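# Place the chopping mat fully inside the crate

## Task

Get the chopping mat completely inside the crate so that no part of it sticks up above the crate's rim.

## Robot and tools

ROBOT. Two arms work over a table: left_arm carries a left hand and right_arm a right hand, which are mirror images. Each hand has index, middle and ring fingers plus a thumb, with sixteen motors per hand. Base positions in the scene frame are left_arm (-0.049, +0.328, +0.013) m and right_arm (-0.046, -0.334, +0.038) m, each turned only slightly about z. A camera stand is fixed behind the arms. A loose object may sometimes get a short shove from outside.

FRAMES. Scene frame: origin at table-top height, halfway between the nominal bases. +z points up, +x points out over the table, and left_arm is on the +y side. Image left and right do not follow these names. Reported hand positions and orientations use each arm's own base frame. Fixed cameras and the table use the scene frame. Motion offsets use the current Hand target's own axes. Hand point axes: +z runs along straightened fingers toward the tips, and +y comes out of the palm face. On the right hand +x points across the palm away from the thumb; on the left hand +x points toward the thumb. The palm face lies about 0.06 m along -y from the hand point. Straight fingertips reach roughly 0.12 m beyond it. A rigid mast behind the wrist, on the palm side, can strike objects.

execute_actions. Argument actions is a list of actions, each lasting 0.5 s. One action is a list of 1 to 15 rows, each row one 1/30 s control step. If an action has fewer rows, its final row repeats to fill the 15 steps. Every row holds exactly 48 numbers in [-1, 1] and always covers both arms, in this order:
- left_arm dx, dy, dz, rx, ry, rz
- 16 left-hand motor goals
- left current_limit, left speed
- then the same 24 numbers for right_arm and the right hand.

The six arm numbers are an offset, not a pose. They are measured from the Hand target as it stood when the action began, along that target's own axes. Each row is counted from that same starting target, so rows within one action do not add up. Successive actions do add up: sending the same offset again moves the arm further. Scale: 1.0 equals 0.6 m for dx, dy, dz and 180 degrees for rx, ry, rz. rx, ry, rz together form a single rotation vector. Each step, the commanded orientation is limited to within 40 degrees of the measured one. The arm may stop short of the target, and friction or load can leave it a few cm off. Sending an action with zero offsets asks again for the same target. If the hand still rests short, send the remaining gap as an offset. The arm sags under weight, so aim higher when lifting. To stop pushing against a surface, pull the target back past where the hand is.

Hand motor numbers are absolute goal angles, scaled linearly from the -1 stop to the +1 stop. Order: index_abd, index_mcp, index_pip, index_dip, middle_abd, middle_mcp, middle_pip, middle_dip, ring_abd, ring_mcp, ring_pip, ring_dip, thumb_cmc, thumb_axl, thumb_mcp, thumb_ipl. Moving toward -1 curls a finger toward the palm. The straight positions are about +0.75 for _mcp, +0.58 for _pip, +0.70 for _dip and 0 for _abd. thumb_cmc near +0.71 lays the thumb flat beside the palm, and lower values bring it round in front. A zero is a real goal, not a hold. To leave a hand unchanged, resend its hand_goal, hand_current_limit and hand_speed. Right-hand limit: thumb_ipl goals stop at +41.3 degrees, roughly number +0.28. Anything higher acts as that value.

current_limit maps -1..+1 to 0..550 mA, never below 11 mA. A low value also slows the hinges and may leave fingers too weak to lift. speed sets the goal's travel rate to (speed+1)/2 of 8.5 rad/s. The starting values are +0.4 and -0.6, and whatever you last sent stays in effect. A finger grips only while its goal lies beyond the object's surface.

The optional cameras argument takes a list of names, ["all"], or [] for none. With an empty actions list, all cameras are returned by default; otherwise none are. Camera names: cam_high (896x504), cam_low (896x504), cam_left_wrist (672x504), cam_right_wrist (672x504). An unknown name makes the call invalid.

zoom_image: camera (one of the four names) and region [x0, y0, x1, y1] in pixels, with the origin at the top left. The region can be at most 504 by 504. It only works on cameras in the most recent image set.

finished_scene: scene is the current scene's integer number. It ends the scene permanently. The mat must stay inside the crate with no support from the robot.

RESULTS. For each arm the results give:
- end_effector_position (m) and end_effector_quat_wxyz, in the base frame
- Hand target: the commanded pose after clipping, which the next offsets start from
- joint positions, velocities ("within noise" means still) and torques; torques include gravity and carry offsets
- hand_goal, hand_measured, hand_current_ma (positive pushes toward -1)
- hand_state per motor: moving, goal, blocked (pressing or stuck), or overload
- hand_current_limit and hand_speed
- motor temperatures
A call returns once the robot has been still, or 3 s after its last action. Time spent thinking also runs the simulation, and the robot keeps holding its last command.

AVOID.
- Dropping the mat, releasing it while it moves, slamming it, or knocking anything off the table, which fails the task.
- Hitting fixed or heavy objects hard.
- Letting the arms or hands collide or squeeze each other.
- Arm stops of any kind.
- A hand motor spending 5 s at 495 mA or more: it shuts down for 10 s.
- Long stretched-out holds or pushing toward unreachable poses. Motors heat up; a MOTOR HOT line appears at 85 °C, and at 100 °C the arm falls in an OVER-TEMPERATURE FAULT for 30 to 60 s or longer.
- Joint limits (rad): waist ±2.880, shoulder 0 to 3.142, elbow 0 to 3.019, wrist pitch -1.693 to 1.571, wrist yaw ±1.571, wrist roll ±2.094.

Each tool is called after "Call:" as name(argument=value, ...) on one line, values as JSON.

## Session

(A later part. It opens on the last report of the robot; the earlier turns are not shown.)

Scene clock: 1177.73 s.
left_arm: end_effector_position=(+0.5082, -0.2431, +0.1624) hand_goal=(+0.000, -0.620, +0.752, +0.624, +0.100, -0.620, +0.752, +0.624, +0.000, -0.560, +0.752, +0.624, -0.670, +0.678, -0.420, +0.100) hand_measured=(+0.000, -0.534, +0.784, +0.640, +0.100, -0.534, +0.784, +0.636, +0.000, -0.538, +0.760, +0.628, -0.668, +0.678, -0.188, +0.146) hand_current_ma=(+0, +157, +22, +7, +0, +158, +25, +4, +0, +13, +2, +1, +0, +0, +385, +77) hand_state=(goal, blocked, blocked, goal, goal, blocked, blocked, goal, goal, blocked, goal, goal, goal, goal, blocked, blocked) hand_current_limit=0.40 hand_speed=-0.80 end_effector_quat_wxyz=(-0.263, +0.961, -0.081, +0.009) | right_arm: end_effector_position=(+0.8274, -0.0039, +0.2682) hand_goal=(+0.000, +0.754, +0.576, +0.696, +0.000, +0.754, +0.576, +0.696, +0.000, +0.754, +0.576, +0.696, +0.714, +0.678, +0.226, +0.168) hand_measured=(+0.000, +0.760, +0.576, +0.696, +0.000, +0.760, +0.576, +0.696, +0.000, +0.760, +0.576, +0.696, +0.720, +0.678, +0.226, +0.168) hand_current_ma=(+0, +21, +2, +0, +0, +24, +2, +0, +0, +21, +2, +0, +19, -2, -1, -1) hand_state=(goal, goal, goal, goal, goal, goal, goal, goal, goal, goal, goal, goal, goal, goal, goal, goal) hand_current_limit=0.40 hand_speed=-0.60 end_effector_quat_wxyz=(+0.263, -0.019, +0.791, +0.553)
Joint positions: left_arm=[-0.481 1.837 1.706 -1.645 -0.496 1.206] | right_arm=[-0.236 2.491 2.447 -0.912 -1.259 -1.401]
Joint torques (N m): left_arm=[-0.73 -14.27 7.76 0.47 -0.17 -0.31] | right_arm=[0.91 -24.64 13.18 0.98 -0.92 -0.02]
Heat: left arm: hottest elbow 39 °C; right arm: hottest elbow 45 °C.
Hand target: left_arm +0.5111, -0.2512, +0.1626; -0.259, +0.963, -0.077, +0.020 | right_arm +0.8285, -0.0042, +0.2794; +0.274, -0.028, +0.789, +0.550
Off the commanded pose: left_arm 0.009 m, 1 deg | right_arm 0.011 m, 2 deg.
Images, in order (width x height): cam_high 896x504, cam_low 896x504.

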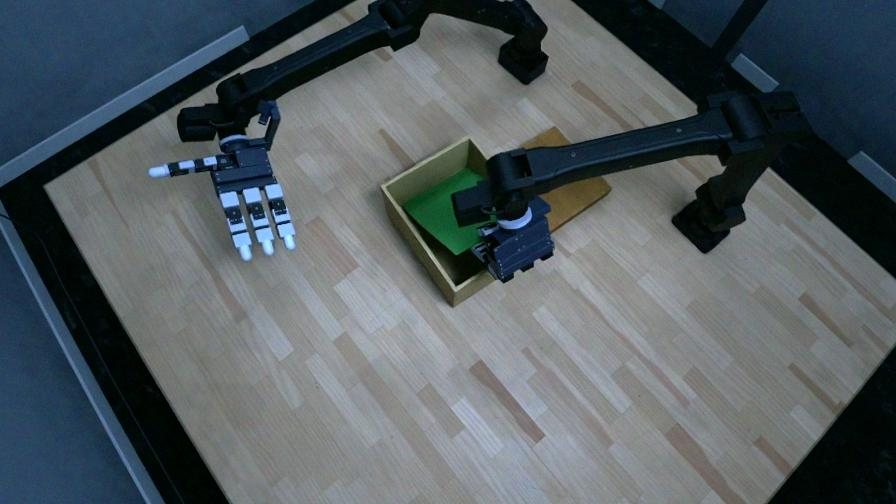

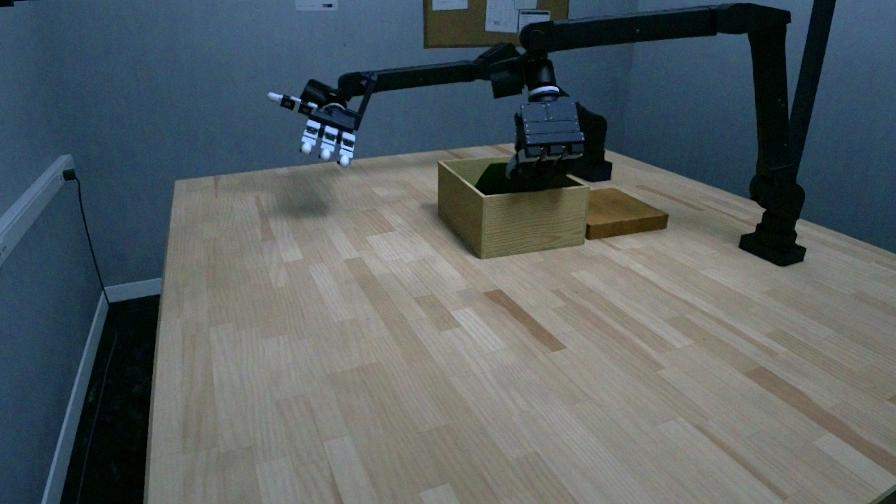

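Call:
execute_actions(actions=[[[0.0032,0.0297,0.0117,0,0,0, 0,-0.62,0.752,0.623, 0.1,-0.62,0.752,0.623, 0,-0.56,0.752,0.623, -0.671,0.678,-0.42,0.1, 0.4,-0.8, 0,0,0,0,0,0, 0,0.754,0.576,0.696, 0,0.754,0.576,0.696, 0,0.754,0.576,0.696, 0.714,0.678,0.226,0.168, 0.4,-0.6]],[[0,0,0,0,0,0, 0,-0.56,0.752,0.623, 0.1,-0.56,0.752,0.623, 0,-0.56,0.752,0.623, -0.671,0.678,0.2,0.168, 0.4,-0.8, 0,0,0,0,0,0, 0,0.754,0.576,0.696, 0,0.754,0.576,0.696, 0,0.754,0.576,0.696, 0.714,0.678,0.226,0.168, 0.4,-0.6]]], cameras=["cam_high","cam_low","cam_left_wrist"])

Call:
zoom_image(camera="cam_high", region=[360, 110, 600, 320])

Call:
zoom_image(camera="cam_low", region=[410, 60, 680, 270])

Scene clock: 1242.97 s.
left_arm: end_effector_position=(+0.5092, -0.2570, +0.1524) hand_goal=(+0.000, -0.560, +0.752, +0.624, +0.100, -0.560, +0.752, +0.624, +0.000, -0.560, +0.752, +0.624, -0.670, +0.678, +0.200, +0.168) hand_measured=(+0.000, -0.540, +0.760, +0.630, +0.098, -0.542, +0.760, +0.628, +0.000, -0.542, +0.758, +0.628, -0.670, +0.678, +0.190, +0.170) hand_current_ma=(+0, +12, +2, +1, +0, +9, +2, +0, +0, +10, +1, +1, +0, +0, -5, +0) hand_state=(goal, blocked, goal, goal, goal, goal, goal, goal, goal, goal, goal, goal, goal, goal, goal, goal) hand_current_limit=0.40 hand_speed=-0.80 end_effector_quat_wxyz=(-0.262, +0.962, -0.081, +0.017) | right_arm: end_effector_position=(+0.8274, -0.0039, +0.2682) hand_goal=(+0.000, +0.754, +0.576, +0.696, +0.000, +0.754, +0.576, +0.696, +0.000, +0.754, +0.576, +0.696, +0.714, +0.678, +0.226, +0.168) hand_measured=(+0.000, +0.760, +0.576, +0.696, +0.000, +0.760, +0.576, +0.696, +0.000, +0.760, +0.576, +0.696, +0.720, +0.678, +0.226, +0.168) hand_current_ma=(+0, +21, +2, +0, +0, +24, +2, +0, +0, +21, +2, +0, +19, -2, -1, -1) hand_state=(goal, goal, goal, goal, goal, goal, goal, goal, goal, goal, goal, goal, goal, goal, goal, goal) hand_current_limit=0.40 hand_speed=-0.60 end_effector_quat_wxyz=(+0.263, -0.019, +0.791, +0.553)
Joint positions: left_arm=[-0.503 1.853 1.701 -1.62 -0.495 1.185] | right_arm=[-0.236 2.491 2.447 -0.912 -1.259 -1.401]
Joint torques (N m): left_arm=[-0.44 -13.74 7.6 0.21 -0.08 -0.31] | right_arm=[1.2 -24.82 13.22 1.05 -0.93 -0.01]
Heat: left arm: hottest elbow 38 °C; right arm: hottest elbow 46 °C.
Hand target: left_arm +0.5111, -0.2631, +0.1475; -0.260, +0.962, -0.077, +0.020 | right_arm +0.8285, -0.0042, +0.2794; +0.274, -0.028, +0.789, +0.550
Off the commanded pose: left_arm 0.008 m, 1 deg | right_arm 0.011 m, 2 deg.
Images, in order (width x height): cam_high 896x504, cam_low 896x504, cam_left_wrist 672x504.

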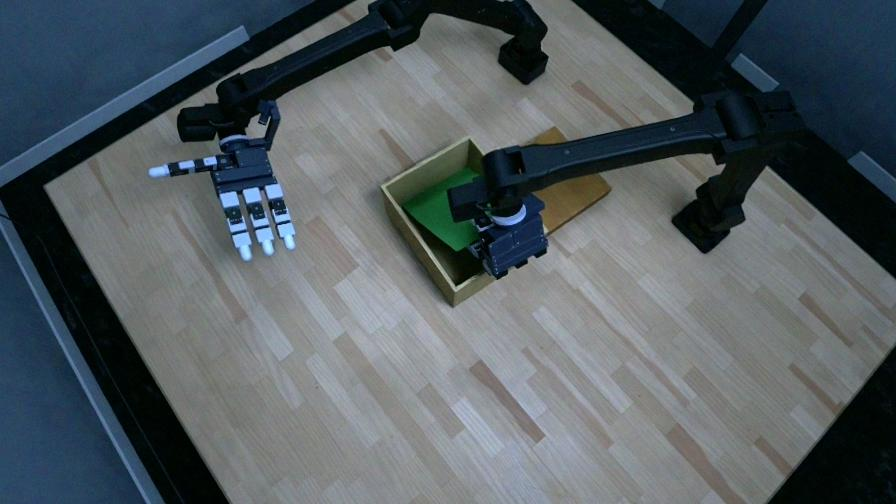

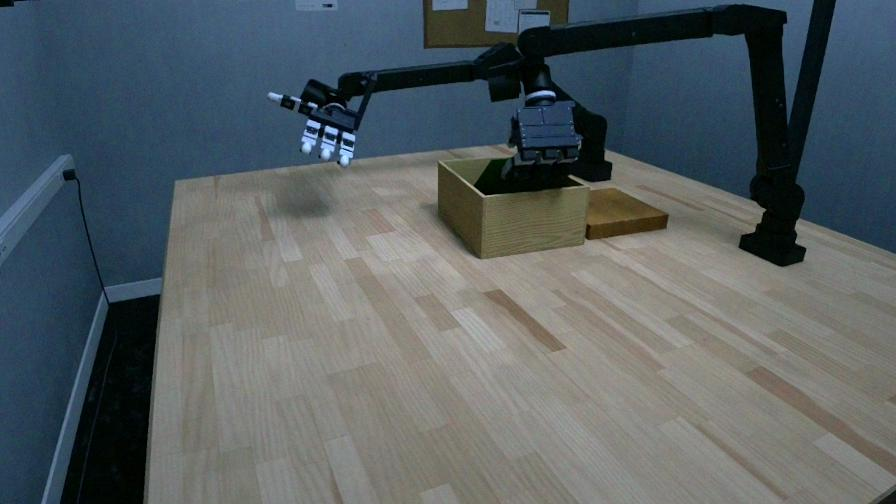

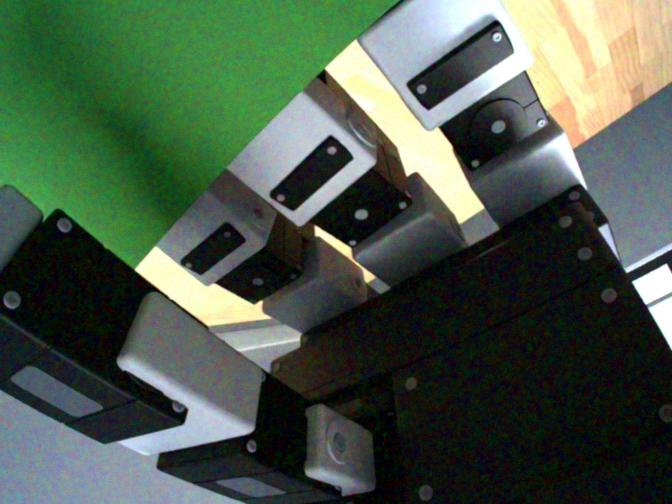

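Scaled by 2.100 from the camera's 896x504 image, which has a finer 1280x720 frame.

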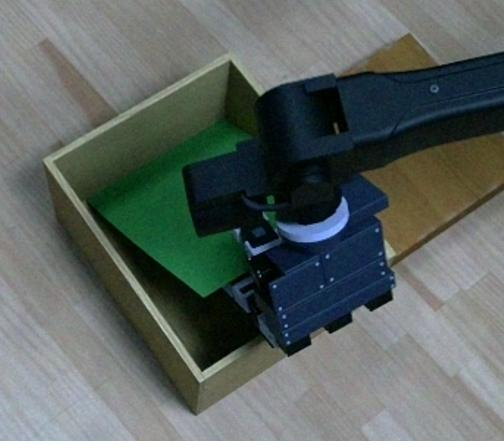

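Scaled by 1.867 from the camera's 896x504 image, which has a finer 1280x720 frame.

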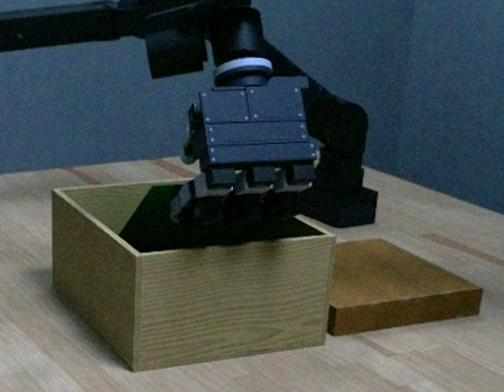

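Call:
execute_actions(actions=[[[0,-0.1,0,0,0,0, 0,-0.56,0.752,0.623, 0.1,-0.56,0.752,0.623, 0,-0.56,0.752,0.623, -0.671,0.678,0.2,0.168, 0.4,-0.8, 0,0,0,0,0,0, 0,0.754,0.576,0.696, 0,0.754,0.576,0.696, 0,0.754,0.576,0.696, 0.714,0.678,0.226,0.168, 0.4,-0.6]]], cameras=["cam_high","cam_low","cam_left_wrist"])

Call:
zoom_image(camera="cam_high", region=[360, 110, 600, 320])

Call:
zoom_image(camera="cam_low", region=[410, 60, 680, 270])

Scene clock: 1256.47 s.
left_arm: end_effector_position=(+0.5213, -0.2072, +0.1624) hand_goal=(+0.000, -0.560, +0.752, +0.624, +0.100, -0.560, +0.752, +0.624, +0.000, -0.560, +0.752, +0.624, -0.670, +0.678, +0.200, +0.168) hand_measured=(+0.000, -0.540, +0.758, +0.628, +0.098, -0.542, +0.760, +0.628, +0.000, -0.542, +0.758, +0.628, -0.670, +0.678, +0.190, +0.170) hand_current_ma=(+0, +12, +1, +1, +0, +9, +2, +0, +0, +9, +1, +0, +0, +0, -4, +0) hand_state=(goal, blocked, goal, goal, goal, goal, goal, goal, goal, goal, goal, goal, goal, goal, goal, goal) hand_current_limit=0.40 hand_speed=-0.80 end_effector_quat_wxyz=(-0.265, +0.962, -0.068, +0.006) | right_arm: end_effector_position=(+0.8274, -0.0039, +0.2682) hand_goal=(+0.000, +0.754, +0.576, +0.696, +0.000, +0.754, +0.576, +0.696, +0.000, +0.754, +0.576, +0.696, +0.714, +0.678, +0.226, +0.168) hand_measured=(+0.000, +0.760, +0.576, +0.696, +0.000, +0.760, +0.576, +0.696, +0.000, +0.760, +0.576, +0.696, +0.720, +0.678, +0.226, +0.168) hand_current_ma=(+0, +21, +2, +0, +0, +24, +2, +0, +0, +21, +2, +0, +19, -2, -1, -1) hand_state=(goal, goal, goal, goal, goal, goal, goal, goal, goal, goal, goal, goal, goal, goal, goal, goal) hand_current_limit=0.40 hand_speed=-0.60 end_effector_quat_wxyz=(+0.263, -0.019, +0.791, +0.553)
Joint positions: left_arm=[-0.413 1.825 1.689 -1.62 -0.507 1.252] | right_arm=[-0.236 2.491 2.447 -0.912 -1.259 -1.401]
Joint torques (N m): left_arm=[-0.38 -15.97 7.87 0.05 -0.24 -0.03] | right_arm=[1.03 -24.64 13.16 0.99 -0.93 -0.03]
Heat: left arm: hottest elbow 38 °C; right arm: hottest elbow 46 °C.
Hand target: left_arm +0.5194, -0.2119, +0.1776; -0.259, +0.962, -0.077, +0.020 | right_arm +0.8285, -0.0042, +0.2794; +0.274, -0.028, +0.789, +0.550
Off the commanded pose: left_arm 0.016 m, 2 deg | right_arm 0.011 m, 2 deg.
Images, in order (width x height): cam_high 896x504, cam_low 896x504, cam_left_wrist 672x504.

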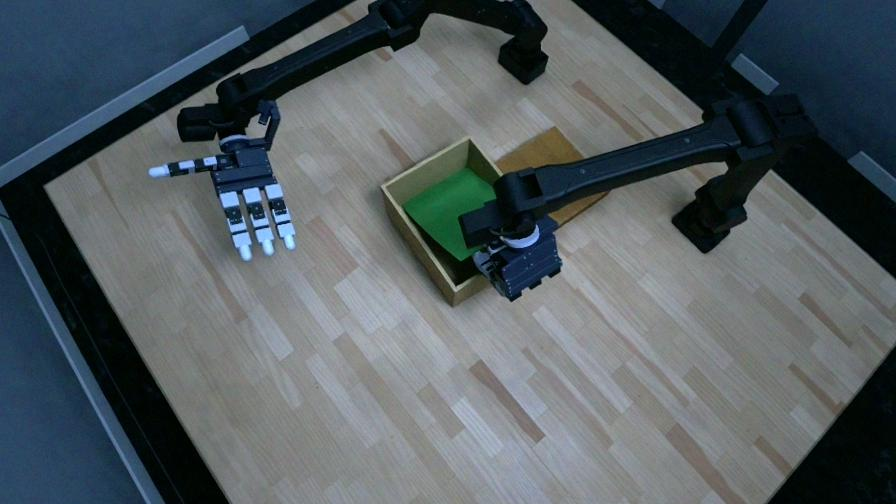

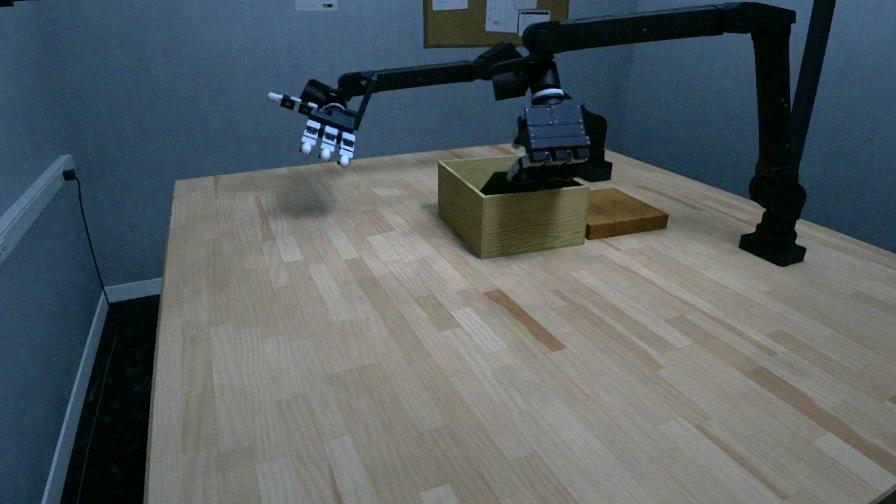

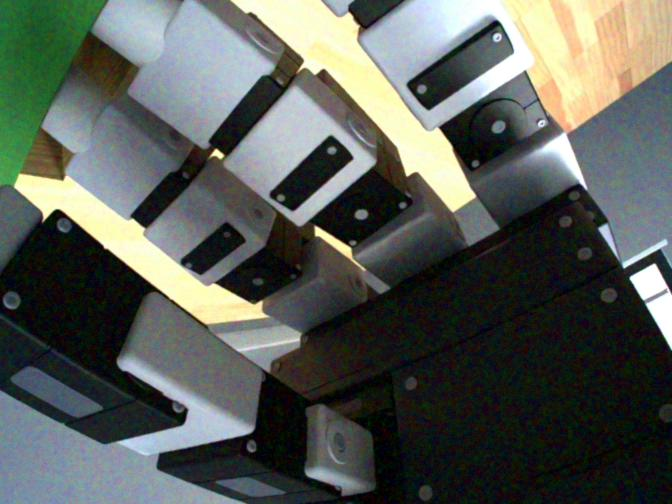

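Scaled by 2.100 from the camera's 896x504 image, which has a finer 1280x720 frame.

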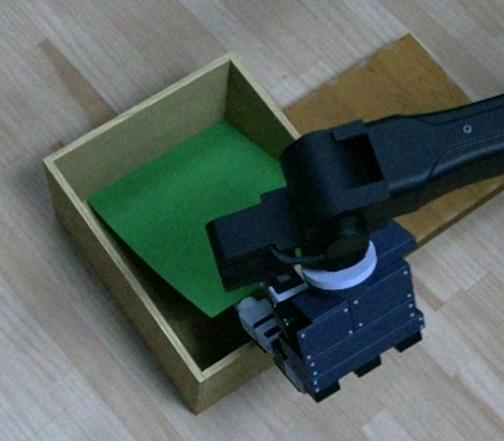

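Scaled by 1.867 from the camera's 896x504 image, which has a finer 1280x720 frame.

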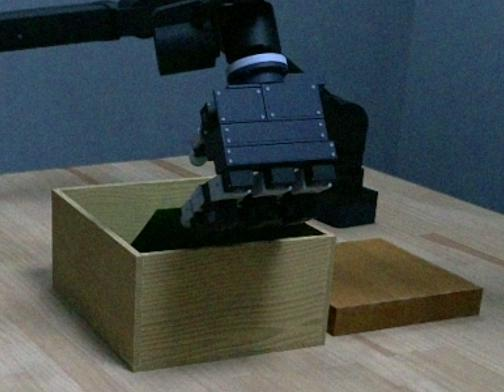

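Call:
execute_actions(actions=[[[0,-0.1,-0.03,0,0,0, 0,-0.56,0.752,0.623, 0.1,-0.56,0.752,0.623, 0,-0.56,0.752,0.623, -0.671,0.678,0.2,0.168, 0.4,-0.8, 0,0,0,0,0,0, 0,0.754,0.576,0.696, 0,0.754,0.576,0.696, 0,0.754,0.576,0.696, 0.714,0.678,0.226,0.168, 0.4,-0.6]]], cameras=["cam_high","cam_low","cam_left_wrist"])

Call:
zoom_image(camera="cam_high", region=[360, 110, 600, 320])

Call:
zoom_image(camera="cam_low", region=[410, 60, 680, 270])

Scene clock: 1268.57 s.
left_arm: end_effector_position=(+0.5180, -0.1635, +0.1963) hand_goal=(+0.000, -0.560, +0.752, +0.624, +0.100, -0.560, +0.752, +0.624, +0.000, -0.560, +0.752, +0.624, -0.670, +0.678, +0.200, +0.168) hand_measured=(+0.000, -0.540, +0.758, +0.628, +0.098, -0.544, +0.760, +0.628, +0.000, -0.542, +0.758, +0.628, -0.670, +0.678, +0.190, +0.170) hand_current_ma=(+0, +11, +1, +0, +0, +8, +2, +0, +0, +9, +1, +0, +0, +0, -4, +0) hand_state=(goal, goal, goal, goal, goal, goal, goal, goal, goal, goal, goal, goal, goal, goal, goal, goal) hand_current_limit=0.40 hand_speed=-0.80 end_effector_quat_wxyz=(-0.266, +0.961, -0.073, -0.002) | right_arm: end_effector_position=(+0.8274, -0.0039, +0.2682) hand_goal=(+0.000, +0.754, +0.576, +0.696, +0.000, +0.754, +0.576, +0.696, +0.000, +0.754, +0.576, +0.696, +0.714, +0.678, +0.226, +0.168) hand_measured=(+0.000, +0.760, +0.576, +0.696, +0.000, +0.760, +0.576, +0.696, +0.000, +0.760, +0.576, +0.696, +0.720, +0.678, +0.226, +0.168) hand_current_ma=(+0, +21, +2, +0, +0, +24, +2, +0, +0, +21, +2, +0, +19, -2, -1, -1) hand_state=(goal, goal, goal, goal, goal, goal, goal, goal, goal, goal, goal, goal, goal, goal, goal, goal) hand_current_limit=0.40 hand_speed=-0.60 end_effector_quat_wxyz=(+0.263, -0.019, +0.791, +0.553)
Joint positions: left_arm=[-0.339 1.768 1.701 -1.663 -0.517 1.341] | right_arm=[-0.236 2.491 2.447 -0.912 -1.259 -1.401]
Joint torques (N m): left_arm=[-0.03 -14.45 11.66 -0.55 -0.24 0] | right_arm=[1.08 -24.94 13.16 1.02 -0.93 -0.03]
Heat: left arm: hottest elbow 38 °C; right arm: hottest elbow 46 °C.
Hand target: left_arm +0.5260, -0.1696, +0.2233; -0.259, +0.962, -0.077, +0.020 | right_arm +0.8285, -0.0042, +0.2794; +0.274, -0.028, +0.789, +0.550
Off the commanded pose: left_arm 0.029 m, 3 deg | right_arm 0.011 m, 2 deg.
Images, in order (width x height): cam_high 896x504, cam_low 896x504, cam_left_wrist 672x504.

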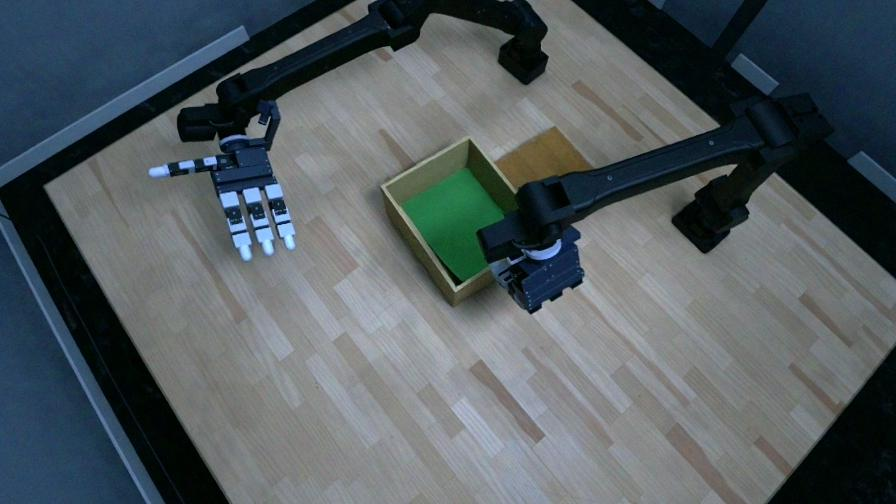

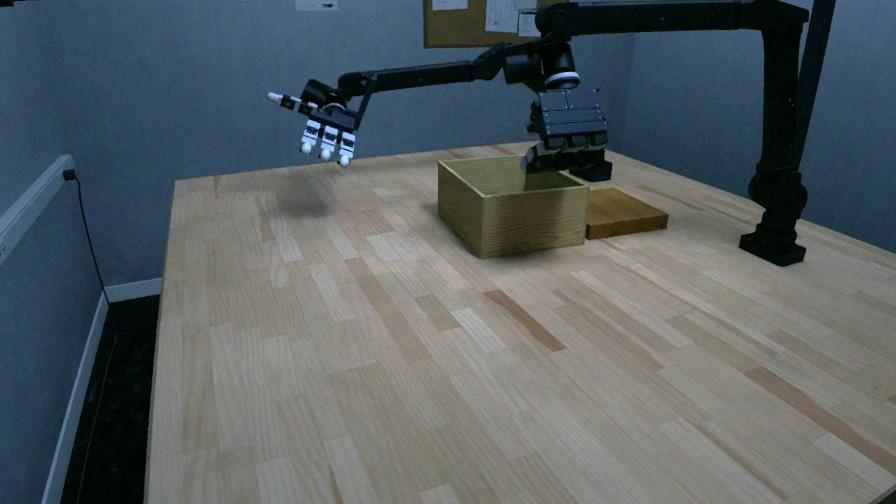

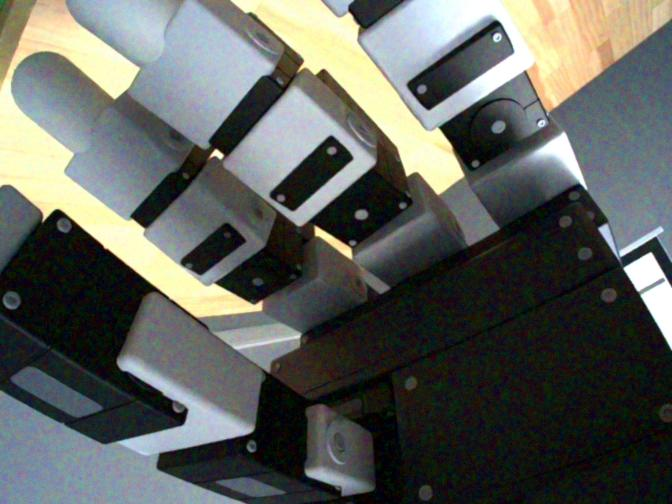

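Scaled by 2.100 from the camera's 896x504 image, which has a finer 1280x720 frame.

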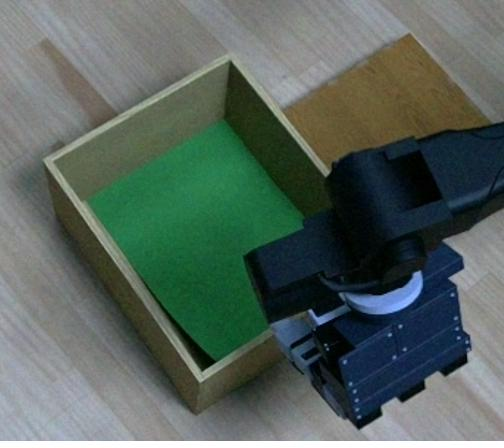

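Scaled by 1.867 from the camera's 896x504 image, which has a finer 1280x720 frame.

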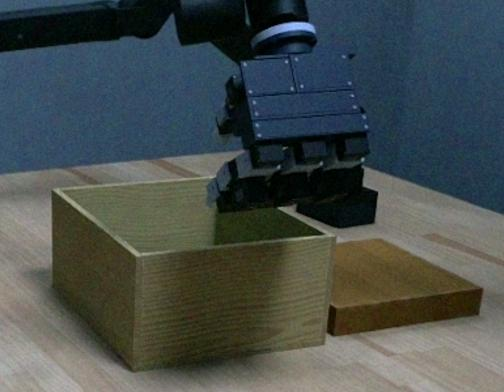

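Call:
execute_actions(actions=[[[0,-0.12,-0.06,0,0,0, 0,-0.56,0.752,0.623, 0.1,-0.56,0.752,0.623, 0,-0.56,0.752,0.623, -0.671,0.678,0.2,0.168, 0.4,-0.8, 0,0,0,0,0,0, 0,0.754,0.576,0.696, 0,0.754,0.576,0.696, 0,0.754,0.576,0.696, 0.714,0.678,0.226,0.168, 0.4,-0.6]]], cameras=["cam_high","cam_low"])

Call:
zoom_image(camera="cam_high", region=[360, 110, 600, 320])

Scene clock: 1278.67 s.
left_arm: end_effector_position=(+0.5277, -0.1201, +0.2727) hand_goal=(+0.000, -0.560, +0.752, +0.624, +0.100, -0.560, +0.752, +0.624, +0.000, -0.560, +0.752, +0.624, -0.670, +0.678, +0.200, +0.168) hand_measured=(+0.000, -0.542, +0.758, +0.628, +0.098, -0.544, +0.758, +0.628, +0.000, -0.542, +0.758, +0.628, -0.670, +0.678, +0.190, +0.170) hand_current_ma=(+0, +10, +1, +0, +0, +7, +2, +0, +0, +9, +1, +0, +0, +0, -4, +0) hand_state=(goal, goal, goal, goal, goal, goal, goal, goal, goal, goal, goal, goal, goal, goal, goal, goal) hand_current_limit=0.40 hand_speed=-0.80 end_effector_quat_wxyz=(-0.254, +0.964, -0.076, +0.037) | right_arm: end_effector_position=(+0.8274, -0.0039, +0.2682) hand_goal=(+0.000, +0.754, +0.576, +0.696, +0.000, +0.754, +0.576, +0.696, +0.000, +0.754, +0.576, +0.696, +0.714, +0.678, +0.226, +0.168) hand_measured=(+0.000, +0.760, +0.576, +0.696, +0.000, +0.760, +0.576, +0.696, +0.000, +0.760, +0.576, +0.696, +0.720, +0.678, +0.226, +0.168) hand_current_ma=(+0, +21, +2, +0, +0, +24, +2, +0, +0, +21, +2, +0, +19, -2, -1, -1) hand_state=(goal, goal, goal, goal, goal, goal, goal, goal, goal, goal, goal, goal, goal, goal, goal, goal) hand_current_limit=0.40 hand_speed=-0.60 end_effector_quat_wxyz=(+0.263, -0.019, +0.791, +0.553)
Joint positions: left_arm=[-0.25 1.69 1.796 -1.692 -0.519 1.474] | right_arm=[-0.236 2.491 2.447 -0.912 -1.259 -1.401]
Joint torques (N m): left_arm=[-0.26 -12.57 11.48 -0.29 -0.12 -0.06] | right_arm=[1.03 -24.82 13.23 1.02 -0.92 -0.02]
Heat: left arm: hottest elbow 39 °C; right arm: hottest elbow 46 °C.
Hand target: left_arm +0.5333, -0.1260, +0.2907; -0.259, +0.962, -0.077, +0.020 | right_arm +0.8285, -0.0042, +0.2794; +0.274, -0.028, +0.789, +0.550
Off the commanded pose: left_arm 0.020 m, 2 deg | right_arm 0.011 m, 2 deg.
joint sent to its limit (left arm) — joint 4 (wrist pitch), lower limit. The joint targets are off in orientation, not in position.
Images, in order (width x height): cam_high 896x504, cam_low 896x504.

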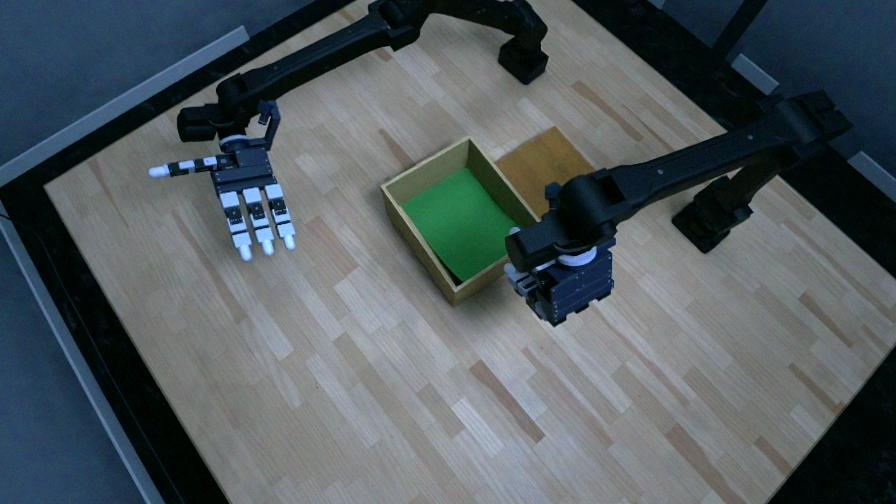

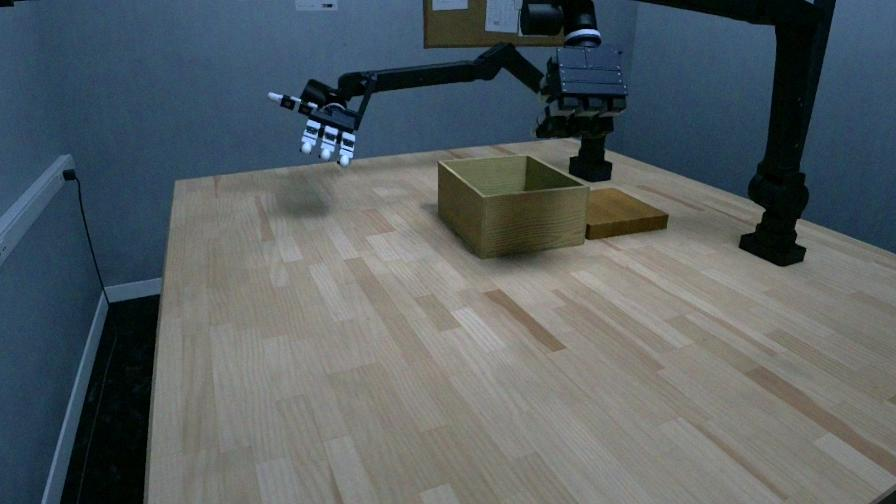

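Scaled by 2.100 from the camera's 896x504 image, which has a finer 1280x720 frame.

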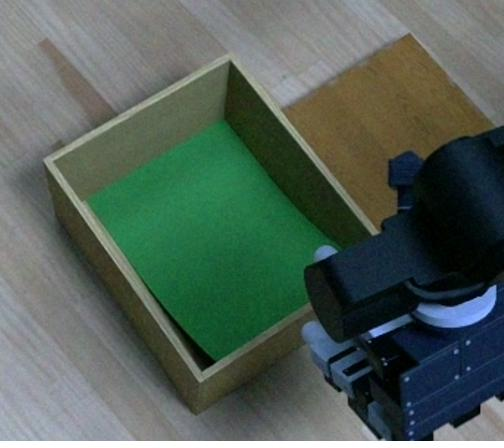

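Call:
finished_scene(scene=1)

The scene is finished: the task was done.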